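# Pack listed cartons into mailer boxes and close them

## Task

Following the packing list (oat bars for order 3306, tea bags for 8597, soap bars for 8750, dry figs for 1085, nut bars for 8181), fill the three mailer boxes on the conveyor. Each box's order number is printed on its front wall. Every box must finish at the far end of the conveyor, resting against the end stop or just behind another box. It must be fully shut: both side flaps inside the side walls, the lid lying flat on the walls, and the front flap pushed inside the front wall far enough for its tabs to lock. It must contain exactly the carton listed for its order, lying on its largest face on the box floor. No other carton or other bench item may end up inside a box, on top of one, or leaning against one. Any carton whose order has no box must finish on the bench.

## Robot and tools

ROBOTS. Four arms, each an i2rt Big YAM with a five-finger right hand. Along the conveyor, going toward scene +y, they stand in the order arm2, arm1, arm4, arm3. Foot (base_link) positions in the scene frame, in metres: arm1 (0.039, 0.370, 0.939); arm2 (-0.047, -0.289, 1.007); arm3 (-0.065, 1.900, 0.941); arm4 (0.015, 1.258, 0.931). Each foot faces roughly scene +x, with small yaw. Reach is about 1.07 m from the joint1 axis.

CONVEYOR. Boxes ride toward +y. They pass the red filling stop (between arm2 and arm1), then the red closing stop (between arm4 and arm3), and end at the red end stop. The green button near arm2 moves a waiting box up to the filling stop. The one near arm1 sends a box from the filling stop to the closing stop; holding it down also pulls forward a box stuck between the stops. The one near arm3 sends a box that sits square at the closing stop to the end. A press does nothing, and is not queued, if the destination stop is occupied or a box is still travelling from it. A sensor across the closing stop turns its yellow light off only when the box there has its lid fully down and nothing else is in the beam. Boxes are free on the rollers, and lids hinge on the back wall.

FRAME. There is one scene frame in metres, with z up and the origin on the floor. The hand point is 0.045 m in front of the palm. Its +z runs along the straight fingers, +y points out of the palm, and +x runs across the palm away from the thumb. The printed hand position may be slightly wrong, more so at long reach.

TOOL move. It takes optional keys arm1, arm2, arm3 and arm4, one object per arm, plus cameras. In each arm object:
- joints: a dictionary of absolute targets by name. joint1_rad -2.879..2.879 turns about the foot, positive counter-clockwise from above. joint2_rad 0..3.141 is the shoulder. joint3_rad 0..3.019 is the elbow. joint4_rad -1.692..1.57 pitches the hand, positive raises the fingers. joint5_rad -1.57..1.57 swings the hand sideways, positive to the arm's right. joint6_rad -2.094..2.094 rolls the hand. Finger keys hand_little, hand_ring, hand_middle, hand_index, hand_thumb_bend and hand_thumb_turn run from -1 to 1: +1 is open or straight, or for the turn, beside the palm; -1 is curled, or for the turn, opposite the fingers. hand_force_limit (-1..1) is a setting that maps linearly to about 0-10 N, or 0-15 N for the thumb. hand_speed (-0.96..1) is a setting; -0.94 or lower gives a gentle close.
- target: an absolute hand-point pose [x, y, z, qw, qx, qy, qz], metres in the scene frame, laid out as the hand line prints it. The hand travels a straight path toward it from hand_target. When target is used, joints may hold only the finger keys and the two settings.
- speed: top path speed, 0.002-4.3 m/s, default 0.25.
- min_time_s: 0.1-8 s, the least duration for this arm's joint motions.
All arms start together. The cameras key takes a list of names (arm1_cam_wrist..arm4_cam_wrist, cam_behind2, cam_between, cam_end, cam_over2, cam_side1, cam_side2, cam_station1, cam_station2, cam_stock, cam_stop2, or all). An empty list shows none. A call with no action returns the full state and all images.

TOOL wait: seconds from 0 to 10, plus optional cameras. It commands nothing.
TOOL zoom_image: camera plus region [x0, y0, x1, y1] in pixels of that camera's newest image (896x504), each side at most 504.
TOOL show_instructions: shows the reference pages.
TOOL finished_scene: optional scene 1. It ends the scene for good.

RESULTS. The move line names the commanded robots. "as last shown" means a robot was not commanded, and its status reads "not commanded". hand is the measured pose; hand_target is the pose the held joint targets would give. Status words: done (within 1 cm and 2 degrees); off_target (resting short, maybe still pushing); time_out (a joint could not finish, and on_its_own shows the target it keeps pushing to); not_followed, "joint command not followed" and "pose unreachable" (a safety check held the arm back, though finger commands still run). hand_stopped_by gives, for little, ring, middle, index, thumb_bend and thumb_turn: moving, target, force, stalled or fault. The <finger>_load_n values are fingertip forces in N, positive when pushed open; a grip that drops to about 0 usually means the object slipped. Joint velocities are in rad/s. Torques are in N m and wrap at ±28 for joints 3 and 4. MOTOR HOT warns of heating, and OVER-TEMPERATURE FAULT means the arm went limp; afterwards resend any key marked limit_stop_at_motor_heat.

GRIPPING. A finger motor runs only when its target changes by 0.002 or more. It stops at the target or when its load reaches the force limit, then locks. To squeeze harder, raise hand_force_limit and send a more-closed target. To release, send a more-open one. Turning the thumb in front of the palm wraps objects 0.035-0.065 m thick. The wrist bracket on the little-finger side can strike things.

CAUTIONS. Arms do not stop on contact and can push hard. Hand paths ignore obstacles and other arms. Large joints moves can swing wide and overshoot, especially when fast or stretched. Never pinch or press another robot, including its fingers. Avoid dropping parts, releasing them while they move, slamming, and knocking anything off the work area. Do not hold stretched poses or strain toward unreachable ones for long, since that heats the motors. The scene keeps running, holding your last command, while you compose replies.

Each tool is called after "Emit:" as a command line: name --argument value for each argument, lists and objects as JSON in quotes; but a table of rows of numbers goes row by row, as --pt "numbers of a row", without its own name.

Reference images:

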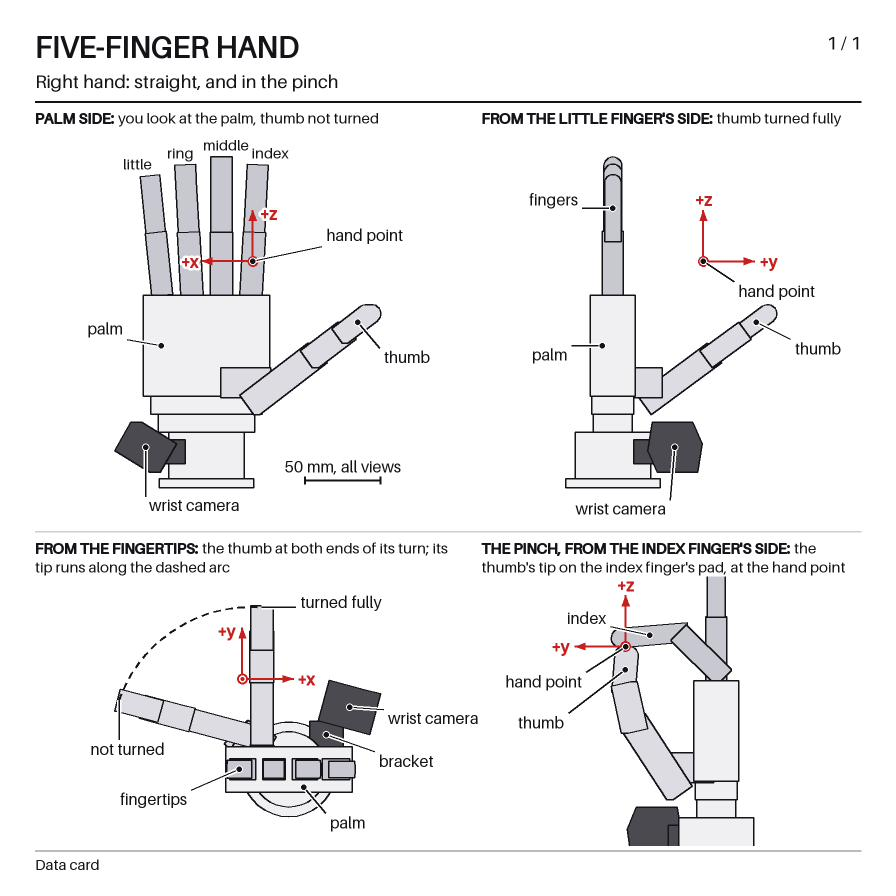

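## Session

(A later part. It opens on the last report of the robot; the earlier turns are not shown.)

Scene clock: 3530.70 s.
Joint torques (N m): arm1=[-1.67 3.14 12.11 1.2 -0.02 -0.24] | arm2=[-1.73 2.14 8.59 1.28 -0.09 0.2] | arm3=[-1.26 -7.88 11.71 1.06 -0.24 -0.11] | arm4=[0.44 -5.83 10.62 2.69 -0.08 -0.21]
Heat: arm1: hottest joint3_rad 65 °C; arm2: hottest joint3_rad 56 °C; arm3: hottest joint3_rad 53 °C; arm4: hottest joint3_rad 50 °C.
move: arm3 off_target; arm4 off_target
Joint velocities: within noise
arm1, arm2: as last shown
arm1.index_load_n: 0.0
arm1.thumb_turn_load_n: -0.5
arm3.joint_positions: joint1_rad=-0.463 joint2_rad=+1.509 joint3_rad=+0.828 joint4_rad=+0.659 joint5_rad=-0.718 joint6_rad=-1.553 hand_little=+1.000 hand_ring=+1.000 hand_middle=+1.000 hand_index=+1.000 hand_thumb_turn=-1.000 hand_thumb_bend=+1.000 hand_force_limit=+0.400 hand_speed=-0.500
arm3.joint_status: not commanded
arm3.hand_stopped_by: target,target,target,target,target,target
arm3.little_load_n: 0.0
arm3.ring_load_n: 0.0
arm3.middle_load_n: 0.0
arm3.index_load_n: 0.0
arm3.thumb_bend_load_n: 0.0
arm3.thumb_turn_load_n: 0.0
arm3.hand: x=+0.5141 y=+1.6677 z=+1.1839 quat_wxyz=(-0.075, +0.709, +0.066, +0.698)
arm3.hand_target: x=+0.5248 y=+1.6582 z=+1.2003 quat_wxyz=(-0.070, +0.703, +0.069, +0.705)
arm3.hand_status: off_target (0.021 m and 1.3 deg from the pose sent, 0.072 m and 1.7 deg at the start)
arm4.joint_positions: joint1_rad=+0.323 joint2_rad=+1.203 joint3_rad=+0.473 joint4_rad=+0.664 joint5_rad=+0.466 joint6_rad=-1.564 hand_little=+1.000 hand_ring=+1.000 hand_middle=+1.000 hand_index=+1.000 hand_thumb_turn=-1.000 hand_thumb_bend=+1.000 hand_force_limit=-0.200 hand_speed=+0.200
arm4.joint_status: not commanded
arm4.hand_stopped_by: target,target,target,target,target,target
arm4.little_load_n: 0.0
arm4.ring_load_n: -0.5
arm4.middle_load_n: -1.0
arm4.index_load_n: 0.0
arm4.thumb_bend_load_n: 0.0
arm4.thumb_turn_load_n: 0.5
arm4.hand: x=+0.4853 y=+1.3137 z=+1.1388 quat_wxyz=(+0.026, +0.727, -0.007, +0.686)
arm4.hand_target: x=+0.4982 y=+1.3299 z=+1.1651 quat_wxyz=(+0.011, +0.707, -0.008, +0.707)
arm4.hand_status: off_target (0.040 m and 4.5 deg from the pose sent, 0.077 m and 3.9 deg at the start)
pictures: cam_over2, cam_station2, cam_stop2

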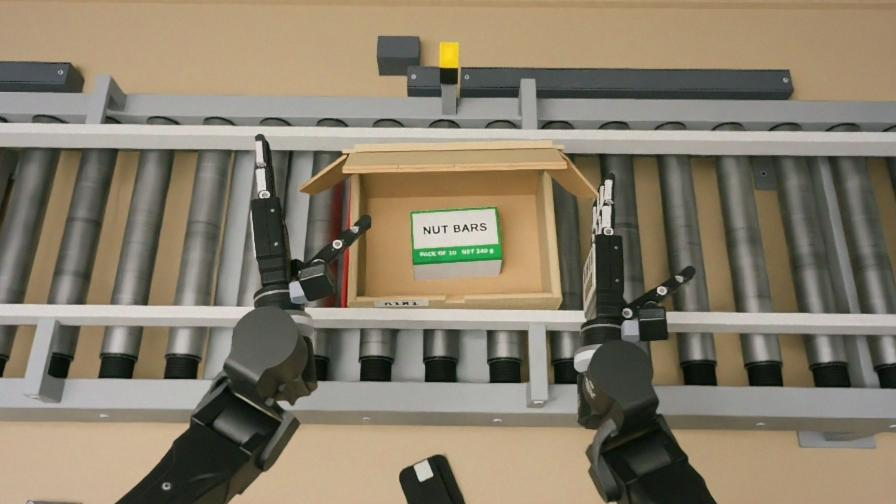

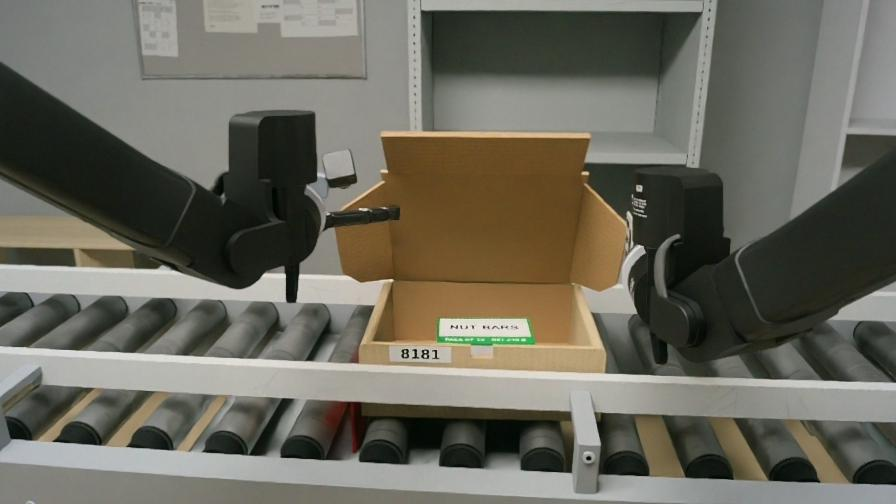

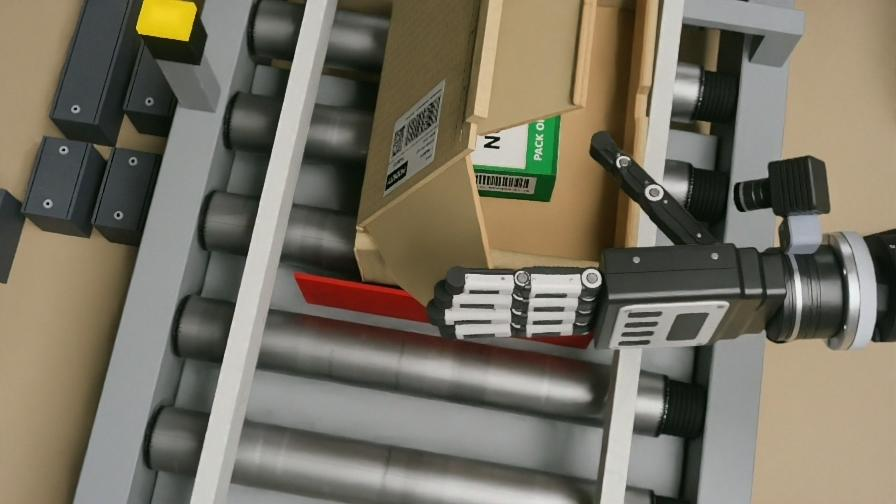

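Emit:
move --arm4 '{"target":[0.51,1.375,1.16,0,0.7071,0,0.7071],"speed":0.1}' --arm3 '{"target":[0.53,1.61,1.2,-0.0739,0.7032,0.0739,0.7032],"speed":0.1}'

Emit:
move --arm4 '{"target":[0.505,1.395,1.155,0,0.7071,0,0.7071],"speed":0.08}' --arm3 '{"target":[0.53,1.585,1.2,0,0.7071,0,0.7071],"speed":0.08}' --cameras '["cam_over2","cam_stop2","cam_station2"]'

Scene clock: 3537.17 s.
Joint torques (N m): arm1=[-1.73 3.14 12.12 1.2 -0.02 -0.24] | arm2=[-1.73 2.14 8.61 1.25 -0.09 0.2] | arm3=[-2.37 -8.23 11.69 0.9 0.09 -0.11] | arm4=[1.14 -6.24 10.3 2.28 -0.39 -0.17]
Heat: arm1: hottest joint3_rad 65 °C; arm2: hottest joint3_rad 56 °C; arm3: hottest joint3_rad 53 °C; arm4: hottest joint3_rad 50 °C.
move: arm3 off_target; arm4 off_target
Joint velocities: within noise
arm1.joint_positions: joint1_rad=+0.333 joint2_rad=+0.555 joint3_rad=+1.383 joint4_rad=-1.366 joint5_rad=+0.005 joint6_rad=-0.964 hand_little=+1.000 hand_ring=+1.000 hand_middle=+1.000 hand_index=+1.000 hand_thumb_turn=+1.000 hand_thumb_bend=+1.000 hand_force_limit=+0.000 hand_speed=-0.800
arm1.joint_status: not commanded
arm1.hand_stopped_by: target,target,target,target,target,target
arm1.little_load_n: 0.0
arm1.ring_load_n: 0.0
arm1.middle_load_n: 0.0
arm1.index_load_n: 0.0
arm1.thumb_bend_load_n: 0.0
arm1.thumb_turn_load_n: 0.5
arm1.hand: x=+0.2210 y=+0.4245 z=+1.4221 quat_wxyz=(-0.246, +0.864, -0.069, +0.435)
arm1.hand_target: x=+0.2175 y=+0.4188 z=+1.4390 quat_wxyz=(-0.244, +0.857, -0.067, +0.448)
arm1.hand_status: not commanded
arm2.joint_positions: joint1_rad=+0.331 joint2_rad=+0.608 joint3_rad=+1.351 joint4_rad=-1.325 joint5_rad=-0.101 joint6_rad=-1.001 hand_little=+1.000 hand_ring=+1.000 hand_middle=+1.000 hand_index=+1.000 hand_thumb_turn=-1.000 hand_thumb_bend=+1.000 hand_force_limit=-0.300 hand_speed=-0.850
arm2.joint_status: not commanded
arm2.hand_stopped_by: target,target,target,target,target,target
arm2.little_load_n: 0.0
arm2.ring_load_n: 0.0
arm2.middle_load_n: 0.0
arm2.index_load_n: 0.0
arm2.thumb_bend_load_n: 0.0
arm2.thumb_turn_load_n: 0.0
arm2.hand: x=+0.1762 y=-0.2476 z=+1.4704 quat_wxyz=(-0.231, +0.872, -0.116, +0.416)
arm2.hand_target: x=+0.1713 y=-0.2494 z=+1.4815 quat_wxyz=(-0.235, +0.868, -0.124, +0.419)
arm2.hand_status: not commanded
arm3.joint_positions: joint1_rad=-0.535 joint2_rad=+1.573 joint3_rad=+0.913 joint4_rad=+0.648 joint5_rad=-0.836 joint6_rad=-1.553 hand_little=+1.000 hand_ring=+1.000 hand_middle=+1.000 hand_index=+1.000 hand_thumb_turn=-1.000 hand_thumb_bend=+1.000 hand_force_limit=+0.400 hand_speed=-0.500
arm3.joint_status: not commanded
arm3.hand_stopped_by: target,target,target,target,target,target
arm3.little_load_n: 0.0
arm3.ring_load_n: 0.0
arm3.middle_load_n: 0.0
arm3.index_load_n: 0.0
arm3.thumb_bend_load_n: 0.0
arm3.thumb_turn_load_n: 0.0
arm3.hand: x=+0.5228 y=+1.6339 z=+1.1893 quat_wxyz=(-0.090, +0.704, +0.083, +0.699)
arm3.hand_target: x=+0.5297 y=+1.6133 z=+1.2001 quat_wxyz=(-0.079, +0.702, +0.078, +0.703)
arm3.hand_status: off_target (0.027 m and 2.2 deg from the pose sent, 0.062 m and 1.3 deg at the start)
arm4.joint_positions: joint1_rad=+0.405 joint2_rad=+1.286 joint3_rad=+0.535 joint4_rad=+0.704 joint5_rad=+0.540 joint6_rad=-1.564 hand_little=+1.000 hand_ring=+1.000 hand_middle=+1.000 hand_index=+1.000 hand_thumb_turn=-1.000 hand_thumb_bend=+1.000 hand_force_limit=-0.200 hand_speed=+0.200
arm4.joint_status: not commanded
arm4.hand_stopped_by: target,target,target,target,target,target
arm4.little_load_n: 0.0
arm4.ring_load_n: -2.5
arm4.middle_load_n: -1.0
arm4.index_load_n: 0.0
arm4.thumb_bend_load_n: 0.0
arm4.thumb_turn_load_n: 0.5
arm4.hand: x=+0.4983 y=+1.3503 z=+1.1419 quat_wxyz=(+0.022, +0.721, -0.006, +0.693)
arm4.hand_target: x=+0.5093 y=+1.3741 z=+1.1607 quat_wxyz=(+0.000, +0.706, +0.000, +0.708)
arm4.hand_status: off_target (0.033 m and 3.4 deg from the pose sent, 0.069 m and 4.5 deg at the start)
pictures: none

Scene clock: 3539.13 s.
Joint torques (N m): arm1=[-1.73 3.14 12.12 1.2 -0.03 -0.24] | arm2=[-1.67 2.2 8.58 1.26 -0.08 0.2] | arm3=[-1.73 -8.64 11.37 0.99 1.11 -0.16] | arm4=[1.55 -6.71 10.09 2.43 -0.47 -0.16]
Heat: arm1: hottest joint3_rad 65 °C; arm2: hottest joint3_rad 56 °C; arm3: hottest joint3_rad 53 °C; arm4: hottest joint3_rad 50 °C.
move: arm3 off_target; arm4 off_target
Joint velocities: within noise
arm1, arm2: as last shown
arm1.thumb_turn_load_n: 0.0
arm2.thumb_turn_load_n: 0.5
arm3.joint_positions: joint1_rad=-0.504 joint2_rad=+1.573 joint3_rad=+0.913 joint4_rad=+0.645 joint5_rad=-0.604 joint6_rad=-1.553 hand_little=+1.000 hand_ring=+1.000 hand_middle=+1.000 hand_index=+1.000 hand_thumb_turn=-1.000 hand_thumb_bend=+1.000 hand_force_limit=+0.400 hand_speed=-0.500
arm3.joint_status: not commanded
arm3.hand_stopped_by: target,target,target,target,target,target
arm3.little_load_n: 0.0
arm3.ring_load_n: 0.0
arm3.middle_load_n: 0.0
arm3.index_load_n: 0.5
arm3.thumb_bend_load_n: 0.0
arm3.thumb_turn_load_n: 0.0
arm3.hand: x=+0.5243 y=+1.6056 z=+1.1887 quat_wxyz=(-0.019, +0.709, +0.012, +0.704)
arm3.hand_target: x=+0.5296 y=+1.5856 z=+1.1992 quat_wxyz=(+0.000, +0.707, +0.000, +0.707)
arm3.hand_status: off_target (0.024 m and 2.6 deg from the pose sent, 0.051 m and 14.1 deg at the start)
arm4.joint_positions: joint1_rad=+0.454 joint2_rad=+1.317 joint3_rad=+0.544 joint4_rad=+0.721 joint5_rad=+0.598 joint6_rad=-1.564 hand_little=+1.000 hand_ring=+1.000 hand_middle=+1.000 hand_index=+1.000 hand_thumb_turn=-1.000 hand_thumb_bend=+1.000 hand_force_limit=-0.200 hand_speed=+0.200
arm4.joint_status: not commanded
arm4.hand_stopped_by: target,target,target,target,target,target
arm4.little_load_n: 0.0
arm4.ring_load_n: -3.0
arm4.middle_load_n: -1.5
arm4.index_load_n: 0.0
arm4.thumb_bend_load_n: 0.0
arm4.thumb_turn_load_n: 0.0
arm4.hand: x=+0.4946 y=+1.3657 z=+1.1365 quat_wxyz=(+0.027, +0.722, -0.008, +0.692)
arm4.hand_target: x=+0.5036 y=+1.3940 z=+1.1544 quat_wxyz=(+0.001, +0.708, +0.001, +0.707)
arm4.hand_status: off_target (0.036 m and 4.0 deg from the pose sent, 0.047 m and 3.4 deg at the start)
pictures: cam_over2, cam_station2, cam_stop2

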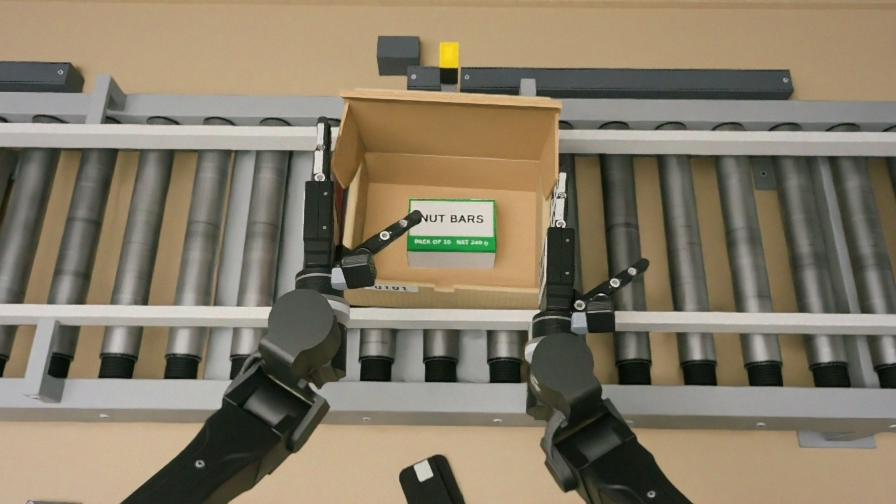

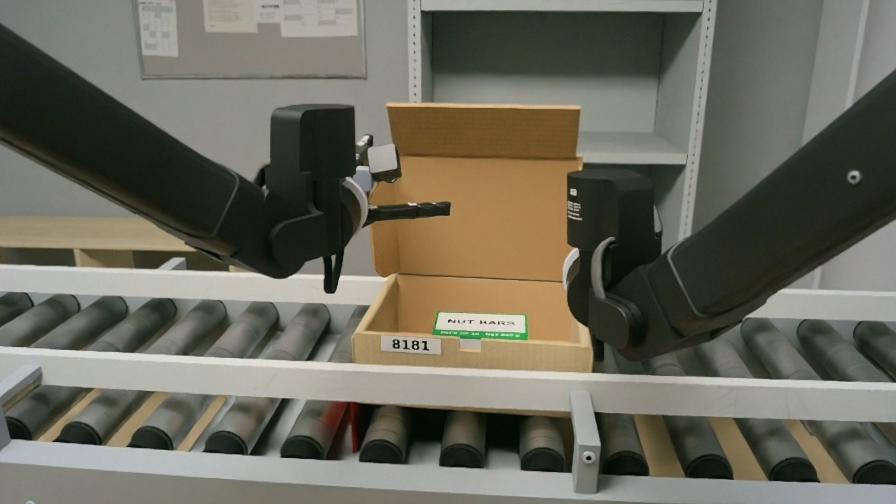

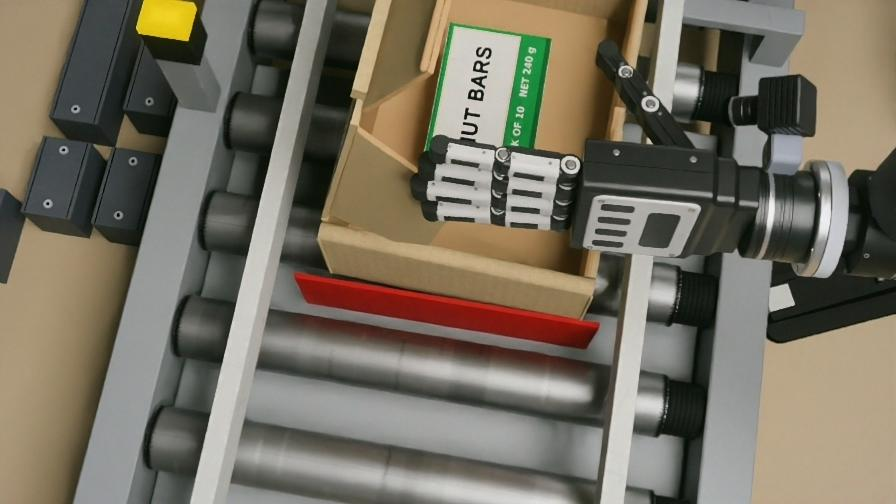

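Emit:
move --arm3 '{"target":[0.62,1.592,1.19,0,0.7071,0,0.7071],"speed":0.12}'

Emit:
move --arm3 '{"joints":{"hand_little":0.5,"hand_ring":0.5}}' --cameras '["cam_over2","cam_stop2","cam_station2"]'

Scene clock: 3554.43 s.
Joint torques (N m): arm1=[-1.73 3.14 12.12 1.2 -0.02 -0.24] | arm2=[-1.73 2.2 8.61 1.28 -0.09 0.2] | arm3=[-3.14 -9.23 11.41 0.66 1.31 -0.18] | arm4=[1.61 -6.89 9.87 2.13 -0.62 -0.16]
Heat: arm1: hottest joint3_rad 65 °C; arm2: hottest joint3_rad 56 °C; arm3: hottest joint3_rad 52 °C; arm4: hottest joint3_rad 49 °C.
move: arm3 off_target
Joint velocities: within noise
arm1, arm2, arm4: as last shown
arm2.thumb_turn_load_n: 0.0
arm3.joint_positions: joint1_rad=-0.389 joint2_rad=+1.725 joint3_rad=+1.121 joint4_rad=+0.626 joint5_rad=-0.509 joint6_rad=-1.553 hand_little=+1.000 hand_ring=+1.000 hand_middle=+1.000 hand_index=+1.000 hand_thumb_turn=-1.000 hand_thumb_bend=+1.000 hand_force_limit=+0.400 hand_speed=-0.500
arm3.joint_status: not commanded
arm3.hand_stopped_by: target,target,target,target,target,target
arm3.little_load_n: 0.0
arm3.ring_load_n: 0.0
arm3.middle_load_n: 0.0
arm3.index_load_n: 0.5
arm3.thumb_bend_load_n: 0.0
arm3.thumb_turn_load_n: 0.5
arm3.hand: x=+0.6146 y=+1.6264 z=+1.2021 quat_wxyz=(-0.020, +0.698, +0.026, +0.716)
arm3.hand_target: x=+0.6171 y=+1.5932 z=+1.1889 quat_wxyz=(+0.001, +0.707, +0.000, +0.707)
arm3.hand_status: off_target (0.037 m and 4.0 deg from the pose sent, 0.097 m and 2.6 deg at the start)
arm4.joint_positions: joint1_rad=+0.454 joint2_rad=+1.318 joint3_rad=+0.548 joint4_rad=+0.729 joint5_rad=+0.601 joint6_rad=-1.564 hand_little=+1.000 hand_ring=+1.000 hand_middle=+1.000 hand_index=+1.000 hand_thumb_turn=-1.000 hand_thumb_bend=+1.000 hand_force_limit=-0.200 hand_speed=+0.200
arm4.ring_load_n: -1.5
arm4.middle_load_n: -4.0
arm4.thumb_turn_load_n: 0.5
arm4.hand: x=+0.4960 y=+1.3661 z=+1.1395 quat_wxyz=(+0.026, +0.718, -0.011, +0.695)
arm4.hand_target: x=+0.5040 y=+1.3944 z=+1.1549 quat_wxyz=(+0.000, +0.707, +0.001, +0.707)
pictures: none

Scene clock: 3555.27 s.
Joint torques (N m): arm1=[-1.73 3.14 12.12 1.2 -0.02 -0.24] | arm2=[-1.67 2.14 8.61 1.25 -0.09 0.2] | arm3=[-3.14 -9.11 11.47 0.64 1.3 -0.18] | arm4=[1.55 -6.89 9.87 2.11 -0.62 -0.16]
Heat: arm1: hottest joint3_rad 65 °C; arm2: hottest joint3_rad 56 °C; arm3: hottest joint3_rad 52 °C; arm4: hottest joint3_rad 49 °C.
move: arm3 done
Joint velocities: within noise
arm1, arm2, arm4: as last shown
arm1.index_load_n: -0.5
arm3.joint_positions: joint1_rad=-0.389 joint2_rad=+1.725 joint3_rad=+1.121 joint4_rad=+0.626 joint5_rad=-0.509 joint6_rad=-1.552 hand_little=+0.500 hand_ring=+0.500 hand_middle=+1.000 hand_index=+1.000 hand_thumb_turn=-1.000 hand_thumb_bend=+1.000 hand_force_limit=+0.400 hand_speed=-0.500
arm3.joint_status: all done
arm3.hand_stopped_by: target,target,target,target,target,target
arm3.little_load_n: 0.0
arm3.ring_load_n: 0.0
arm3.middle_load_n: 0.0
arm3.index_load_n: 0.5
arm3.thumb_bend_load_n: 0.0
arm3.thumb_turn_load_n: 0.0
arm3.hand: x=+0.6146 y=+1.6265 z=+1.2020 quat_wxyz=(-0.020, +0.698, +0.026, +0.716)
arm3.hand_target: x=+0.6170 y=+1.5933 z=+1.1888 quat_wxyz=(+0.000, +0.707, +0.000, +0.707)
arm3.hand_status: not commanded
arm4.thumb_turn_load_n: 0.0
pictures: cam_over2, cam_station2, cam_stop2

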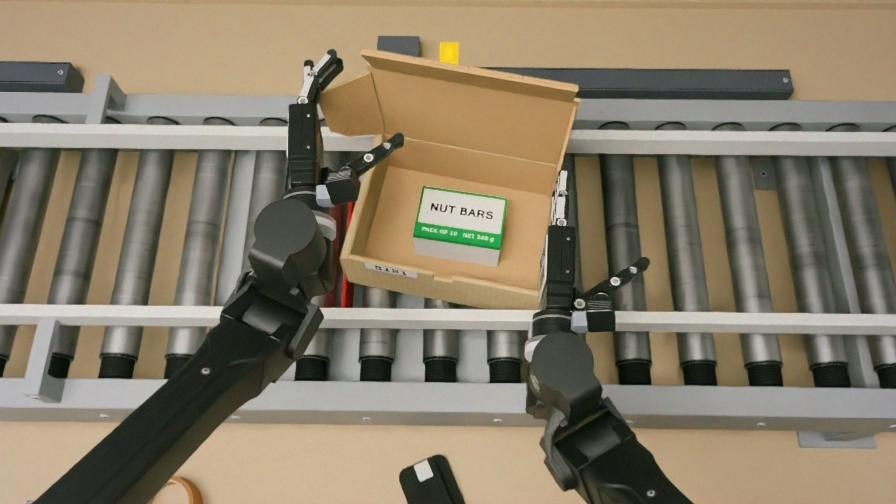

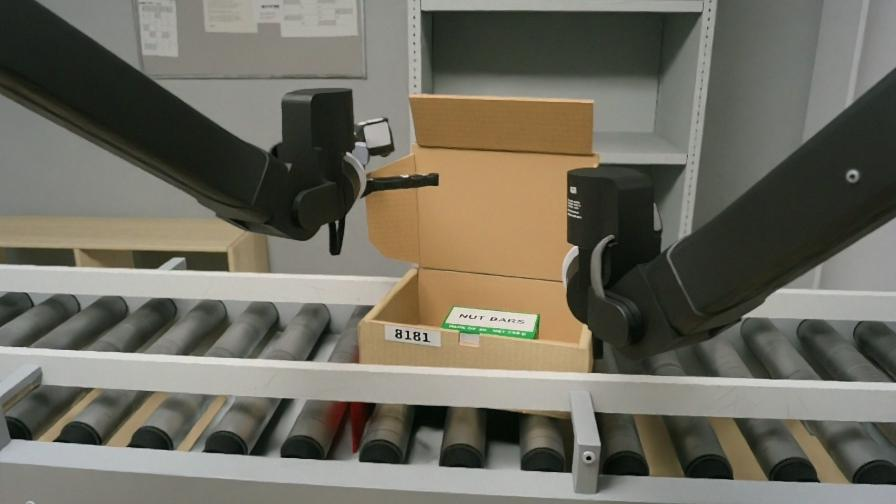

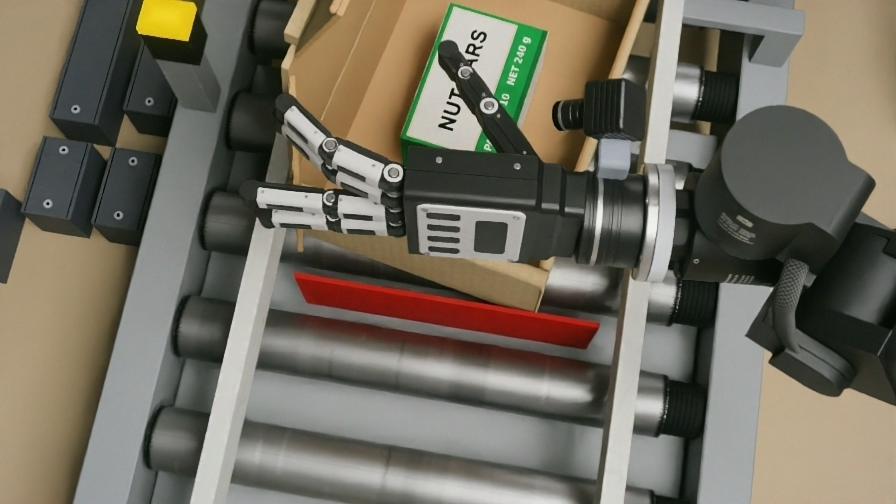

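Emit:
move --arm3 '{"target":[0.655,1.64,1.19,0,0.7071,0,0.7071],"speed":0.1}'

Emit:
move --arm3 '{"joints":{"hand_little":0.35,"hand_ring":0.35,"hand_middle":0.35,"hand_index":0.5}}' --cameras '["cam_over2","cam_stop2"]'

Scene clock: 3564.80 s.
Joint torques (N m): arm1=[-1.73 3.14 12.12 1.2 -0.02 -0.24] | arm2=[-1.73 2.08 8.59 1.26 -0.09 0.2] | arm3=[-0.56 -11.93 12.04 1.09 0.14 -0.18] | arm4=[1.55 -7.24 9.84 2.11 -0.62 -0.16]
Heat: arm1: hottest joint3_rad 65 °C; arm2: hottest joint3_rad 56 °C; arm3: hottest joint3_rad 54 °C; arm4: hottest joint3_rad 49 °C.
move: arm3 off_target
Joint velocities: within noise
arm1, arm2, arm4: as last shown
arm1.index_load_n: 0.0
arm3.joint_positions: joint1_rad=-0.316 joint2_rad=+1.782 joint3_rad=+1.160 joint4_rad=+0.599 joint5_rad=-0.374 joint6_rad=-1.553 hand_little=+0.500 hand_ring=+0.500 hand_middle=+1.000 hand_index=+1.000 hand_thumb_turn=-1.000 hand_thumb_bend=+1.000 hand_force_limit=+0.400 hand_speed=-0.500
arm3.joint_status: not commanded
arm3.hand_stopped_by: target,target,target,target,target,target
arm3.little_load_n: 0.0
arm3.ring_load_n: 0.0
arm3.middle_load_n: 0.0
arm3.index_load_n: 0.0
arm3.thumb_bend_load_n: 0.0
arm3.thumb_turn_load_n: 0.5
arm3.hand: x=+0.6411 y=+1.6448 z=+1.1759 quat_wxyz=(-0.005, +0.712, -0.003, +0.702)
arm3.hand_target: x=+0.6536 y=+1.6407 z=+1.1896 quat_wxyz=(+0.001, +0.707, +0.001, +0.707)
arm3.hand_status: off_target (0.020 m and 1.0 deg from the pose sent, 0.044 m and 4.0 deg at the start)
arm4.joint_positions: joint1_rad=+0.455 joint2_rad=+1.320 joint3_rad=+0.547 joint4_rad=+0.729 joint5_rad=+0.601 joint6_rad=-1.564 hand_little=+1.000 hand_ring=+1.000 hand_middle=+1.000 hand_index=+1.000 hand_thumb_turn=-1.000 hand_thumb_bend=+1.000 hand_force_limit=-0.200 hand_speed=+0.200
arm4.ring_load_n: -0.5
arm4.thumb_turn_load_n: 0.5
arm4.hand: x=+0.4955 y=+1.3667 z=+1.1381 quat_wxyz=(+0.026, +0.719, -0.010, +0.694)
arm4.hand_target: x=+0.5035 y=+1.3945 z=+1.1544 quat_wxyz=(+0.000, +0.708, +0.001, +0.707)
pictures: none

Scene clock: 3565.77 s.
Joint torques (N m): arm1=[-1.79 3.14 12.12 1.2 -0.02 -0.24] | arm2=[-1.73 2.2 8.61 1.28 -0.09 0.2] | arm3=[-0.67 -11.87 12.03 1.09 0.14 -0.19] | arm4=[1.55 -7.18 9.83 2.11 -0.62 -0.16]
Heat: arm1: hottest joint3_rad 65 °C; arm2: hottest joint3_rad 56 °C; arm3: hottest joint3_rad 54 °C; arm4: hottest joint3_rad 49 °C.
move: arm3 done
Joint velocities: within noise
arm1, arm2, arm4: as last shown
arm2.thumb_turn_load_n: 0.5
arm3.joint_positions: joint1_rad=-0.314 joint2_rad=+1.782 joint3_rad=+1.160 joint4_rad=+0.599 joint5_rad=-0.374 joint6_rad=-1.553 hand_little=+0.350 hand_ring=+0.350 hand_middle=+0.350 hand_index=+0.500 hand_thumb_turn=-1.000 hand_thumb_bend=+1.000 hand_force_limit=+0.400 hand_speed=-0.500
arm3.joint_status: all done
arm3.hand_stopped_by: target,target,target,target,target,target
arm3.little_load_n: 0.5
arm3.ring_load_n: 0.0
arm3.middle_load_n: 0.0
arm3.index_load_n: 0.0
arm3.thumb_bend_load_n: 0.0
arm3.thumb_turn_load_n: 0.0
arm3.hand: x=+0.6415 y=+1.6459 z=+1.1759 quat_wxyz=(-0.005, +0.712, -0.002, +0.702)
arm3.hand_target: x=+0.6537 y=+1.6409 z=+1.1896 quat_wxyz=(+0.001, +0.707, +0.001, +0.707)
arm3.hand_status: not commanded
arm4.joint_positions: joint1_rad=+0.455 joint2_rad=+1.321 joint3_rad=+0.547 joint4_rad=+0.729 joint5_rad=+0.601 joint6_rad=-1.564 hand_little=+1.000 hand_ring=+1.000 hand_middle=+1.000 hand_index=+1.000 hand_thumb_turn=-1.000 hand_thumb_bend=+1.000 hand_force_limit=-0.200 hand_speed=+0.200
arm4.ring_load_n: -1.0
arm4.thumb_turn_load_n: 0.0
arm4.hand: x=+0.4956 y=+1.3667 z=+1.1374 quat_wxyz=(+0.026, +0.720, -0.010, +0.694)
arm4.hand_target: x=+0.5035 y=+1.3945 z=+1.1545 quat_wxyz=(+0.000, +0.707, +0.001, +0.707)

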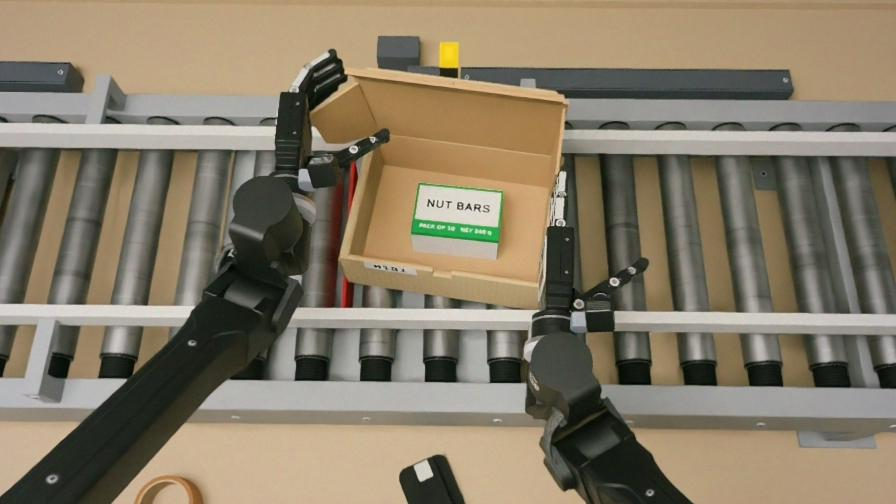

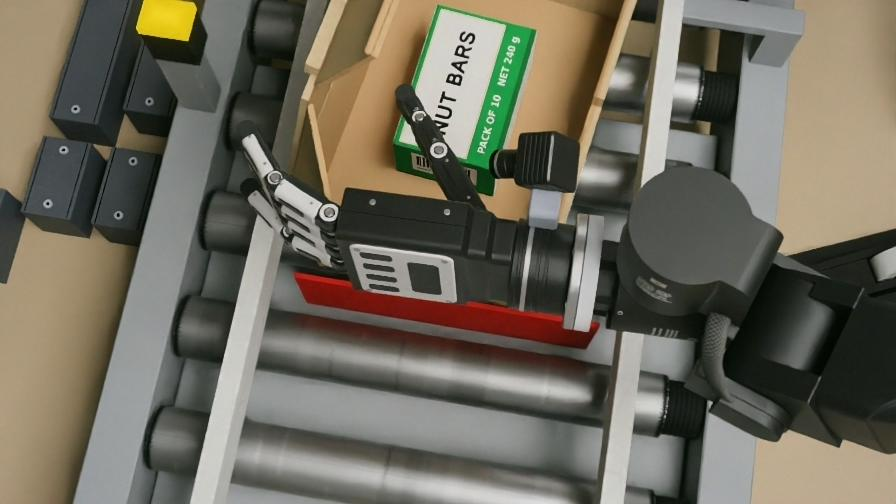

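Emit:
move --arm3 '{"target":[0.65,1.60,1.19,0,0.7071,0,0.7071],"speed":0.1}'

Emit:
move --arm3 '{"target":[0.60,1.60,1.195,0,0.7071,0,0.7071],"speed":0.08}' --cameras '["cam_over2","cam_stop2"]'

Scene clock: 3570.03 s.
Joint torques (N m): arm1=[-1.73 3.14 12.12 1.2 -0.02 -0.24] | arm2=[-1.73 2.14 8.61 1.26 -0.09 0.2] | arm3=[-3.43 -11.52 12.67 1.03 0.18 -0.15] | arm4=[1.49 -7.59 9.81 2.13 -0.61 -0.16]
Heat: arm1: hottest joint3_rad 65 °C; arm2: hottest joint3_rad 56 °C; arm3: hottest joint3_rad 54 °C; arm4: hottest joint3_rad 49 °C.
move: arm3 off_target
Joint velocities: within noise
arm1, arm2, arm4: as last shown
arm1.thumb_bend_load_n: 0.5
arm2.middle_load_n: 0.5
arm2.thumb_turn_load_n: 0.0
arm3.joint_positions: joint1_rad=-0.349 joint2_rad=+1.797 joint3_rad=+1.186 joint4_rad=+0.590 joint5_rad=-0.445 joint6_rad=-1.553 hand_little=+0.350 hand_ring=+0.350 hand_middle=+0.350 hand_index=+0.500 hand_thumb_turn=-1.000 hand_thumb_bend=+1.000 hand_force_limit=+0.400 hand_speed=-0.500
arm3.joint_status: not commanded
arm3.hand_stopped_by: target,target,target,target,target,target
arm3.little_load_n: 0.0
arm3.ring_load_n: 0.0
arm3.middle_load_n: 0.0
arm3.index_load_n: 0.5
arm3.thumb_bend_load_n: 0.0
arm3.thumb_turn_load_n: 0.0
arm3.hand: x=+0.6433 y=+1.6317 z=+1.1776 quat_wxyz=(-0.018, +0.712, +0.010, +0.702)
arm3.hand_target: x=+0.6480 y=+1.6012 z=+1.1895 quat_wxyz=(-0.001, +0.707, +0.000, +0.707)
arm3.hand_status: off_target (0.035 m and 2.5 deg from the pose sent, 0.049 m and 1.1 deg at the start)
arm4.joint_positions: joint1_rad=+0.455 joint2_rad=+1.326 joint3_rad=+0.548 joint4_rad=+0.729 joint5_rad=+0.601 joint6_rad=-1.564 hand_little=+1.000 hand_ring=+1.000 hand_middle=+1.000 hand_index=+1.000 hand_thumb_turn=-1.000 hand_thumb_bend=+1.000 hand_force_limit=-0.200 hand_speed=+0.200
arm4.ring_load_n: -2.5
arm4.middle_load_n: -3.0
arm4.thumb_turn_load_n: 0.5
arm4.hand: x=+0.4963 y=+1.3672 z=+1.1361 quat_wxyz=(+0.027, +0.721, -0.009, +0.693)
arm4.hand_target: x=+0.5039 y=+1.3947 z=+1.1554 quat_wxyz=(+0.000, +0.707, +0.001, +0.707)
pictures: none

Scene clock: 3571.23 s.
Joint torques (N m): arm1=[-1.67 3.14 12.12 1.2 -0.02 -0.24] | arm2=[-1.67 2.14 8.61 1.26 -0.09 0.2] | arm3=[-3.72 -14.51 7.77 2.09 0.24 -0.16] | arm4=[1.49 -7.71 9.81 2.13 -0.62 -0.16]
Heat: arm1: hottest joint3_rad 65 °C; arm2: hottest joint3_rad 56 °C; arm3: hottest joint3_rad 54 °C; arm4: hottest joint3_rad 49 °C.
move: arm3 off_target
Joint velocities: within noise
arm1, arm2, arm4: as last shown
arm1.thumb_bend_load_n: 0.0
arm2.middle_load_n: -0.5
arm3.joint_positions: joint1_rad=-0.385 joint2_rad=+1.745 joint3_rad=+1.115 joint4_rad=+0.590 joint5_rad=-0.484 joint6_rad=-1.553 hand_little=+0.350 hand_ring=+0.350 hand_middle=+0.350 hand_index=+0.500 hand_thumb_turn=-1.000 hand_thumb_bend=+1.000 hand_force_limit=+0.400 hand_speed=-0.500
arm3.joint_status: not commanded
arm3.hand_stopped_by: target,target,target,target,target,target
arm3.little_load_n: 0.0
arm3.ring_load_n: 0.0
arm3.middle_load_n: 2.5
arm3.index_load_n: 0.0
arm3.thumb_bend_load_n: 0.0
arm3.thumb_turn_load_n: 0.5
arm3.hand: x=+0.6142 y=+1.6246 z=+1.1742 quat_wxyz=(-0.022, +0.717, +0.009, +0.696)
arm3.hand_target: x=+0.6007 y=+1.6005 z=+1.1951 quat_wxyz=(-0.001, +0.707, +0.000, +0.707)
arm3.hand_status: off_target (0.035 m and 3.2 deg from the pose sent, 0.056 m and 2.5 deg at the start)
arm4.joint_positions: joint1_rad=+0.455 joint2_rad=+1.327 joint3_rad=+0.547 joint4_rad=+0.729 joint5_rad=+0.601 joint6_rad=-1.564 hand_little=+1.000 hand_ring=+1.000 hand_middle=+1.000 hand_index=+1.000 hand_thumb_turn=-1.000 hand_thumb_bend=+1.000 hand_force_limit=-0.200 hand_speed=+0.200
arm4.ring_load_n: -3.0
arm4.middle_load_n: -2.0
arm4.hand: x=+0.4960 y=+1.3670 z=+1.1347 quat_wxyz=(+0.027, +0.722, -0.008, +0.692)
arm4.hand_target: x=+0.5036 y=+1.3945 z=+1.1542 quat_wxyz=(+0.000, +0.708, +0.001, +0.707)

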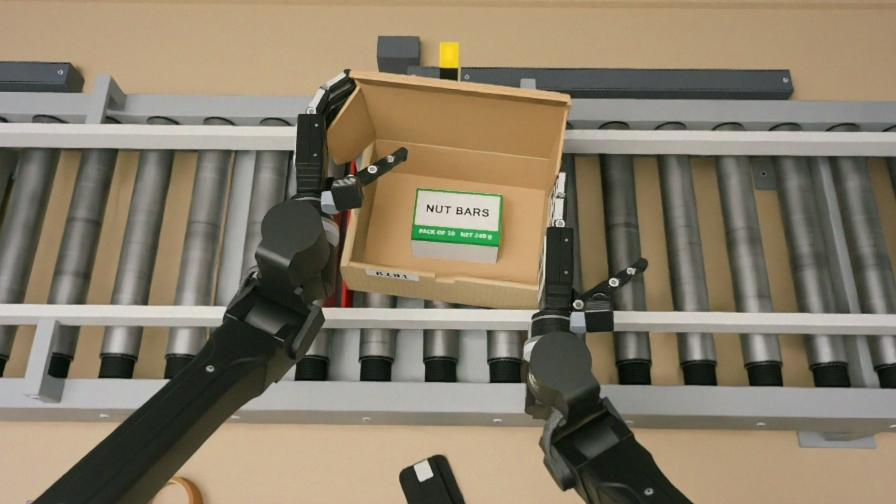

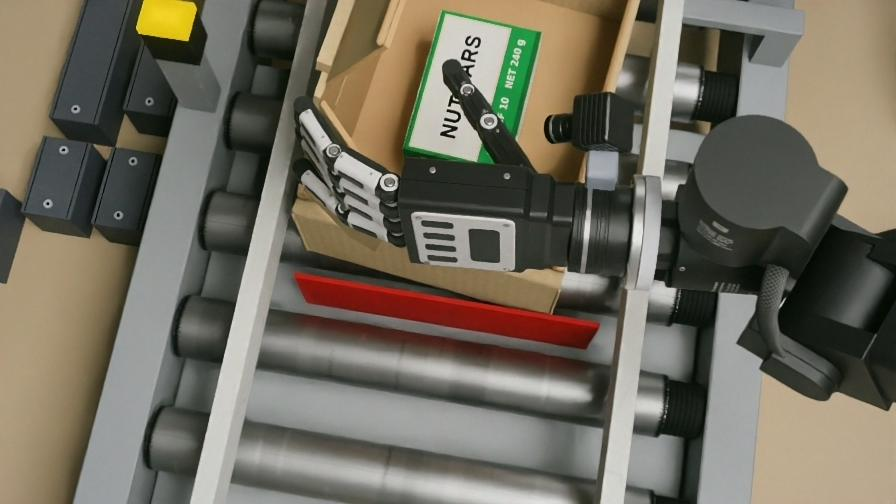

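Emit:
move --arm3 '{"target":[0.565,1.615,1.195,0,0.7071,0,0.7071],"speed":0.06}' --cameras '["cam_over2"]'

Emit:
move --arm3 '{"target":[0.54,1.62,1.195,0,0.7071,0,0.7071],"speed":0.06}' --cameras '["cam_over2","cam_stop2"]'

Scene clock: 3575.53 s.
Joint torques (N m): arm1=[-1.73 3.08 12.12 1.18 -0.02 -0.24] | arm2=[-1.67 2.2 8.59 1.26 -0.09 0.2] | arm3=[-4.25 -12.34 7.64 2.89 0.28 -0.17] | arm4=[1.49 -7.77 9.8 2.1 -0.61 -0.16]
Heat: arm1: hottest joint3_rad 65 °C; arm2: hottest joint3_rad 56 °C; arm3: hottest joint3_rad 53 °C; arm4: hottest joint3_rad 49 °C.
move: arm3 off_target
Joint velocities: within noise
arm1.joint_positions: joint1_rad=+0.333 joint2_rad=+0.555 joint3_rad=+1.383 joint4_rad=-1.366 joint5_rad=+0.005 joint6_rad=-0.964 hand_little=+1.000 hand_ring=+1.000 hand_middle=+1.000 hand_index=+1.000 hand_thumb_turn=+1.000 hand_thumb_bend=+1.000 hand_force_limit=+0.000 hand_speed=-0.800
arm1.joint_status: not commanded
arm1.hand_stopped_by: target,target,target,target,target,target
arm1.little_load_n: -0.5
arm1.ring_load_n: 0.0
arm1.middle_load_n: 0.0
arm1.index_load_n: 0.0
arm1.thumb_bend_load_n: 0.0
arm1.thumb_turn_load_n: 0.0
arm1.hand: x=+0.2210 y=+0.4245 z=+1.4221 quat_wxyz=(-0.246, +0.864, -0.069, +0.435)
arm1.hand_target: x=+0.2175 y=+0.4188 z=+1.4390 quat_wxyz=(-0.244, +0.857, -0.067, +0.448)
arm1.hand_status: not commanded
arm2.joint_positions: joint1_rad=+0.331 joint2_rad=+0.608 joint3_rad=+1.351 joint4_rad=-1.325 joint5_rad=-0.101 joint6_rad=-1.001 hand_little=+1.000 hand_ring=+1.000 hand_middle=+1.000 hand_index=+1.000 hand_thumb_turn=-1.000 hand_thumb_bend=+1.000 hand_force_limit=-0.300 hand_speed=-0.850
arm2.joint_status: not commanded
arm2.hand_stopped_by: target,target,target,target,target,target
arm2.little_load_n: 0.0
arm2.ring_load_n: 0.0
arm2.middle_load_n: -0.5
arm2.index_load_n: 0.0
arm2.thumb_bend_load_n: 0.0
arm2.thumb_turn_load_n: 0.0
arm2.hand: x=+0.1762 y=-0.2476 z=+1.4704 quat_wxyz=(-0.231, +0.872, -0.116, +0.416)
arm2.hand_target: x=+0.1713 y=-0.2494 z=+1.4815 quat_wxyz=(-0.235, +0.868, -0.124, +0.419)
arm2.hand_status: not commanded
arm3.joint_positions: joint1_rad=-0.385 joint2_rad=+1.653 joint3_rad=+1.003 joint4_rad=+0.594 joint5_rad=-0.492 joint6_rad=-1.553 hand_little=+0.350 hand_ring=+0.350 hand_middle=+0.350 hand_index=+0.500 hand_thumb_turn=-1.000 hand_thumb_bend=+1.000 hand_force_limit=+0.400 hand_speed=-0.500
arm3.joint_status: not commanded
arm3.hand_stopped_by: target,target,target,target,target,target
arm3.little_load_n: 0.0
arm3.ring_load_n: 0.5
arm3.middle_load_n: 3.5
arm3.index_load_n: 0.0
arm3.thumb_bend_load_n: -0.5
arm3.thumb_turn_load_n: 0.5
arm3.hand: x=+0.5794 y=+1.6427 z=+1.1741 quat_wxyz=(-0.027, +0.722, +0.009, +0.691)
arm3.hand_target: x=+0.5656 y=+1.6155 z=+1.1955 quat_wxyz=(+0.000, +0.707, +0.001, +0.707)
arm3.hand_status: off_target (0.038 m and 4.2 deg from the pose sent, 0.054 m and 3.2 deg at the start)
arm4: as last shown
arm4.joint_positions: joint1_rad=+0.455 joint2_rad=+1.327 joint3_rad=+0.547 joint4_rad=+0.727 joint5_rad=+0.601 joint6_rad=-1.564 hand_little=+1.000 hand_ring=+1.000 hand_middle=+1.000 hand_index=+1.000 hand_thumb_turn=-1.000 hand_thumb_bend=+1.000 hand_force_limit=-0.200 hand_speed=+0.200
arm4.ring_load_n: -4.0
arm4.middle_load_n: -0.5
arm4.hand: x=+0.4959 y=+1.3669 z=+1.1344 quat_wxyz=(+0.027, +0.722, -0.008, +0.691)
arm4.hand_target: x=+0.5035 y=+1.3945 z=+1.1541 quat_wxyz=(+0.000, +0.708, +0.001, +0.706)

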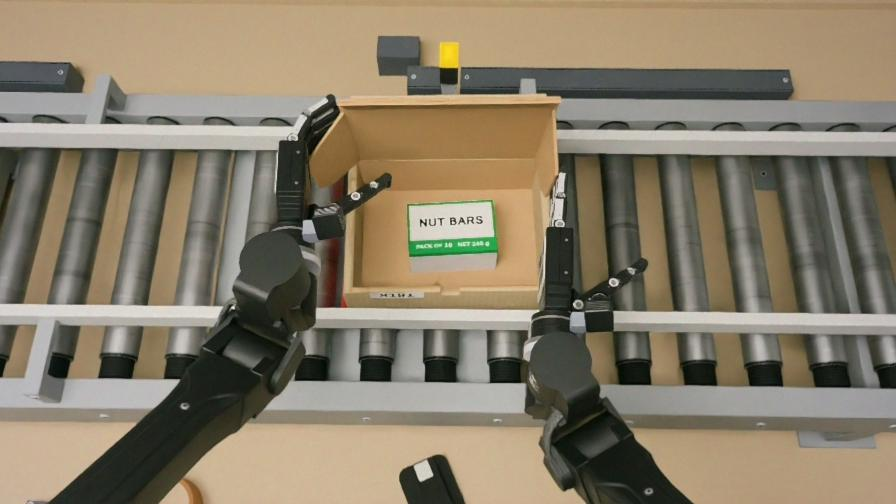

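Scene clock: 3576.57 s.
Joint torques (N m): arm1=[-1.73 3.14 12.14 1.18 -0.02 -0.24] | arm2=[-1.73 2.14 8.61 1.28 -0.09 0.2] | arm3=[-4.25 -12.04 7.21 2.89 0.19 -0.17] | arm4=[1.49 -7.88 9.78 2.11 -0.61 -0.16]
Heat: arm1: hottest joint3_rad 65 °C; arm2: hottest joint3_rad 56 °C; arm3: hottest joint3_rad 53 °C; arm4: hottest joint3_rad 49 °C.
move: arm3 off_target
Joint velocities: within noise
arm1, arm2: as last shown
arm1.little_load_n: 0.0
arm2.ring_load_n: -0.5
arm2.middle_load_n: 0.0
arm3.joint_positions: joint1_rad=-0.400 joint2_rad=+1.602 joint3_rad=+0.937 joint4_rad=+0.608 joint5_rad=-0.503 joint6_rad=-1.553 hand_little=+0.350 hand_ring=+0.350 hand_middle=+0.350 hand_index=+0.500 hand_thumb_turn=-1.000 hand_thumb_bend=+1.000 hand_force_limit=+0.400 hand_speed=-0.500
arm3.joint_status: not commanded
arm3.hand_stopped_by: target,target,target,target,target,target
arm3.little_load_n: 0.0
arm3.ring_load_n: -0.5
arm3.middle_load_n: 5.0
arm3.index_load_n: 0.0
arm3.thumb_bend_load_n: 0.0
arm3.thumb_turn_load_n: 0.0
arm3.hand: x=+0.5555 y=+1.6448 z=+1.1734 quat_wxyz=(-0.026, +0.722, +0.007, +0.691)
arm3.hand_target: x=+0.5404 y=+1.6196 z=+1.1941 quat_wxyz=(+0.000, +0.708, -0.001, +0.707)
arm3.hand_status: off_target (0.036 m and 4.0 deg from the pose sent, 0.050 m and 4.2 deg at the start)
arm4.joint_positions: joint1_rad=+0.455 joint2_rad=+1.329 joint3_rad=+0.547 joint4_rad=+0.727 joint5_rad=+0.601 joint6_rad=-1.564 hand_little=+1.000 hand_ring=+1.000 hand_middle=+1.000 hand_index=+1.000 hand_thumb_turn=-1.000 hand_thumb_bend=+1.000 hand_force_limit=-0.200 hand_speed=+0.200
arm4.joint_status: not commanded
arm4.hand_stopped_by: target,target,target,target,target,target
arm4.little_load_n: 0.0
arm4.ring_load_n: -5.0
arm4.middle_load_n: 0.0
arm4.index_load_n: 0.0
arm4.thumb_bend_load_n: 0.0
arm4.thumb_turn_load_n: 0.0
arm4.hand: x=+0.4960 y=+1.3670 z=+1.1337 quat_wxyz=(+0.028, +0.722, -0.008, +0.691)
arm4.hand_target: x=+0.5036 y=+1.3942 z=+1.1539 quat_wxyz=(+0.001, +0.708, +0.001, +0.706)
arm4.hand_status: not commanded

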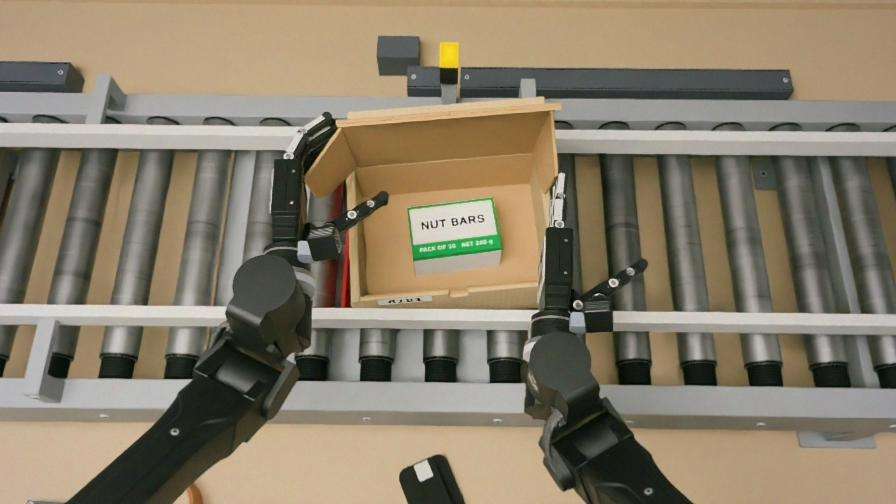

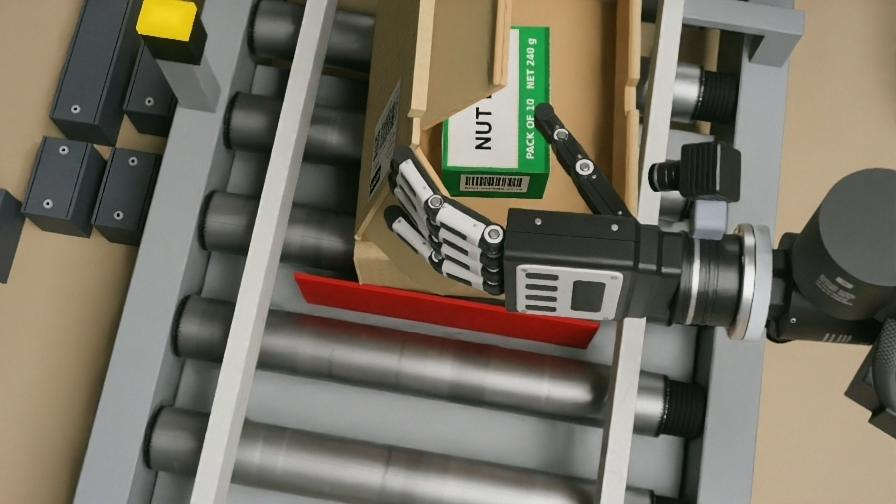

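Emit:
move --arm3 '{"joints":{"hand_middle":0.6,"hand_index":0.7,"hand_little":0.42,"hand_ring":0.42}}'

Emit:
move --arm3 '{"target":[0.54,1.595,1.2,0,0.7071,0,0.7071],"speed":0.08}' --cameras '["cam_over2","cam_stop2"]'

Scene clock: 3584.43 s.
Joint torques (N m): arm1=[-1.73 3.14 12.11 1.18 -0.02 -0.24] | arm2=[-1.67 2.08 8.59 1.26 -0.08 0.2] | arm3=[-3.49 -11.87 7.49 2.84 0.21 -0.17] | arm4=[1.49 -8.06 9.77 2.13 -0.61 -0.16]
Heat: arm1: hottest joint3_rad 65 °C; arm2: hottest joint3_rad 56 °C; arm3: hottest joint3_rad 52 °C; arm4: hottest joint3_rad 49 °C.
move: arm3 done
Joint velocities: within noise
arm1, arm2, arm4: as last shown
arm2.ring_load_n: 0.0
arm3.joint_positions: joint1_rad=-0.408 joint2_rad=+1.599 joint3_rad=+0.933 joint4_rad=+0.609 joint5_rad=-0.503 joint6_rad=-1.553 hand_little=+0.420 hand_ring=+0.421 hand_middle=+0.600 hand_index=+0.700 hand_thumb_turn=-1.000 hand_thumb_bend=+1.000 hand_force_limit=+0.400 hand_speed=-0.500
arm3.joint_status: all done
arm3.hand_stopped_by: target,target,target,target,target,target
arm3.little_load_n: 0.0
arm3.ring_load_n: 2.5
arm3.middle_load_n: 0.0
arm3.index_load_n: 0.0
arm3.thumb_bend_load_n: 0.0
arm3.thumb_turn_load_n: 0.5
arm3.hand: x=+0.5522 y=+1.6408 z=+1.1732 quat_wxyz=(-0.024, +0.722, +0.004, +0.691)
arm3.hand_target: x=+0.5405 y=+1.6203 z=+1.1944 quat_wxyz=(+0.000, +0.707, -0.001, +0.707)
arm3.hand_status: not commanded
arm4.joint_positions: joint1_rad=+0.455 joint2_rad=+1.332 joint3_rad=+0.547 joint4_rad=+0.727 joint5_rad=+0.601 joint6_rad=-1.564 hand_little=+1.000 hand_ring=+1.000 hand_middle=+1.000 hand_index=+1.000 hand_thumb_turn=-1.000 hand_thumb_bend=+1.000 hand_force_limit=-0.200 hand_speed=+0.200
arm4.middle_load_n: -0.5
arm4.hand: x=+0.4962 y=+1.3671 z=+1.1323 quat_wxyz=(+0.028, +0.723, -0.007, +0.690)
arm4.hand_target: x=+0.5036 y=+1.3941 z=+1.1538 quat_wxyz=(+0.001, +0.708, +0.001, +0.706)
pictures: none

Scene clock: 3585.40 s.
Joint torques (N m): arm1=[-1.73 3.08 12.12 1.2 -0.02 -0.24] | arm2=[-1.67 2.08 8.59 1.28 -0.08 0.19] | arm3=[-5.3 -10.64 10.36 2.14 0.37 -0.17] | arm4=[1.44 -8.35 9.76 2.11 -0.61 -0.16]
Heat: arm1: hottest joint3_rad 65 °C; arm2: hottest joint3_rad 56 °C; arm3: hottest joint3_rad 52 °C; arm4: hottest joint3_rad 48 °C.
move: arm3 off_target
Joint velocities: within noise
arm1, arm2, arm4: as last shown
arm1.ring_load_n: -0.5
arm2.thumb_turn_load_n: 0.5
arm3.joint_positions: joint1_rad=-0.432 joint2_rad=+1.599 joint3_rad=+0.933 joint4_rad=+0.609 joint5_rad=-0.555 joint6_rad=-1.553 hand_little=+0.420 hand_ring=+0.421 hand_middle=+0.600 hand_index=+0.700 hand_thumb_turn=-1.000 hand_thumb_bend=+1.000 hand_force_limit=+0.400 hand_speed=-0.500
arm3.joint_status: not commanded
arm3.hand_stopped_by: target,target,target,target,target,target
arm3.little_load_n: 0.0
arm3.ring_load_n: 5.0
arm3.middle_load_n: 0.0
arm3.index_load_n: 0.5
arm3.thumb_bend_load_n: 0.0
arm3.thumb_turn_load_n: 0.5
arm3.hand: x=+0.5482 y=+1.6359 z=+1.1734 quat_wxyz=(-0.034, +0.722, +0.013, +0.691)
arm3.hand_target: x=+0.5390 y=+1.5967 z=+1.1998 quat_wxyz=(-0.001, +0.707, +0.000, +0.707)
arm3.hand_status: off_target (0.049 m and 4.9 deg from the pose sent, 0.054 m and 3.8 deg at the start)
arm4.joint_positions: joint1_rad=+0.455 joint2_rad=+1.335 joint3_rad=+0.547 joint4_rad=+0.727 joint5_rad=+0.601 joint6_rad=-1.564 hand_little=+1.000 hand_ring=+1.000 hand_middle=+1.000 hand_index=+1.000 hand_thumb_turn=-1.000 hand_thumb_bend=+1.000 hand_force_limit=-0.200 hand_speed=+0.200
arm4.middle_load_n: 0.0
arm4.hand: x=+0.4964 y=+1.3672 z=+1.1310 quat_wxyz=(+0.029, +0.724, -0.007, +0.689)

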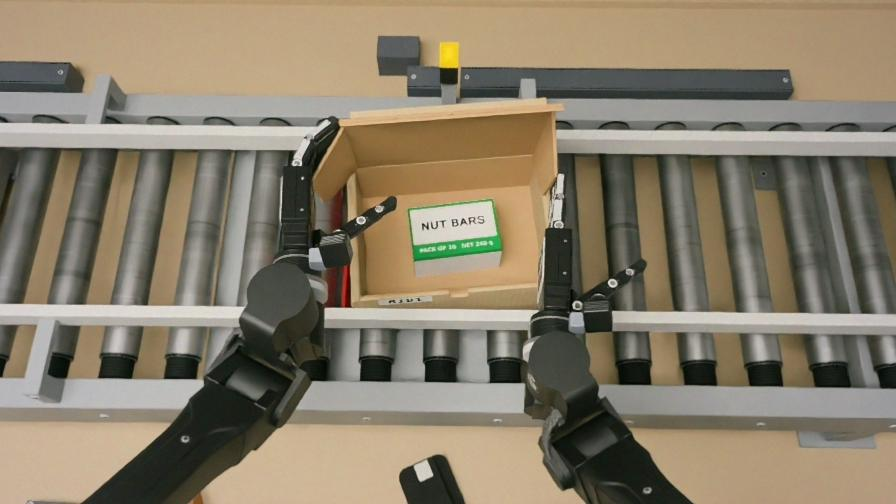

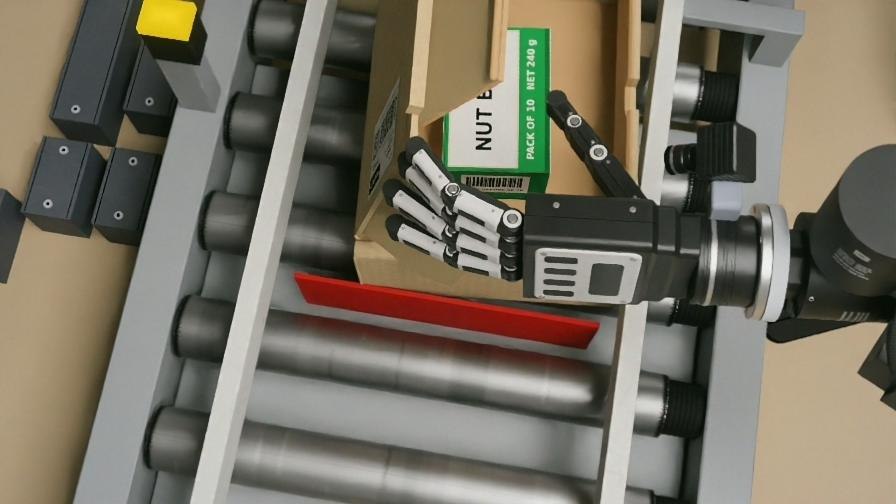

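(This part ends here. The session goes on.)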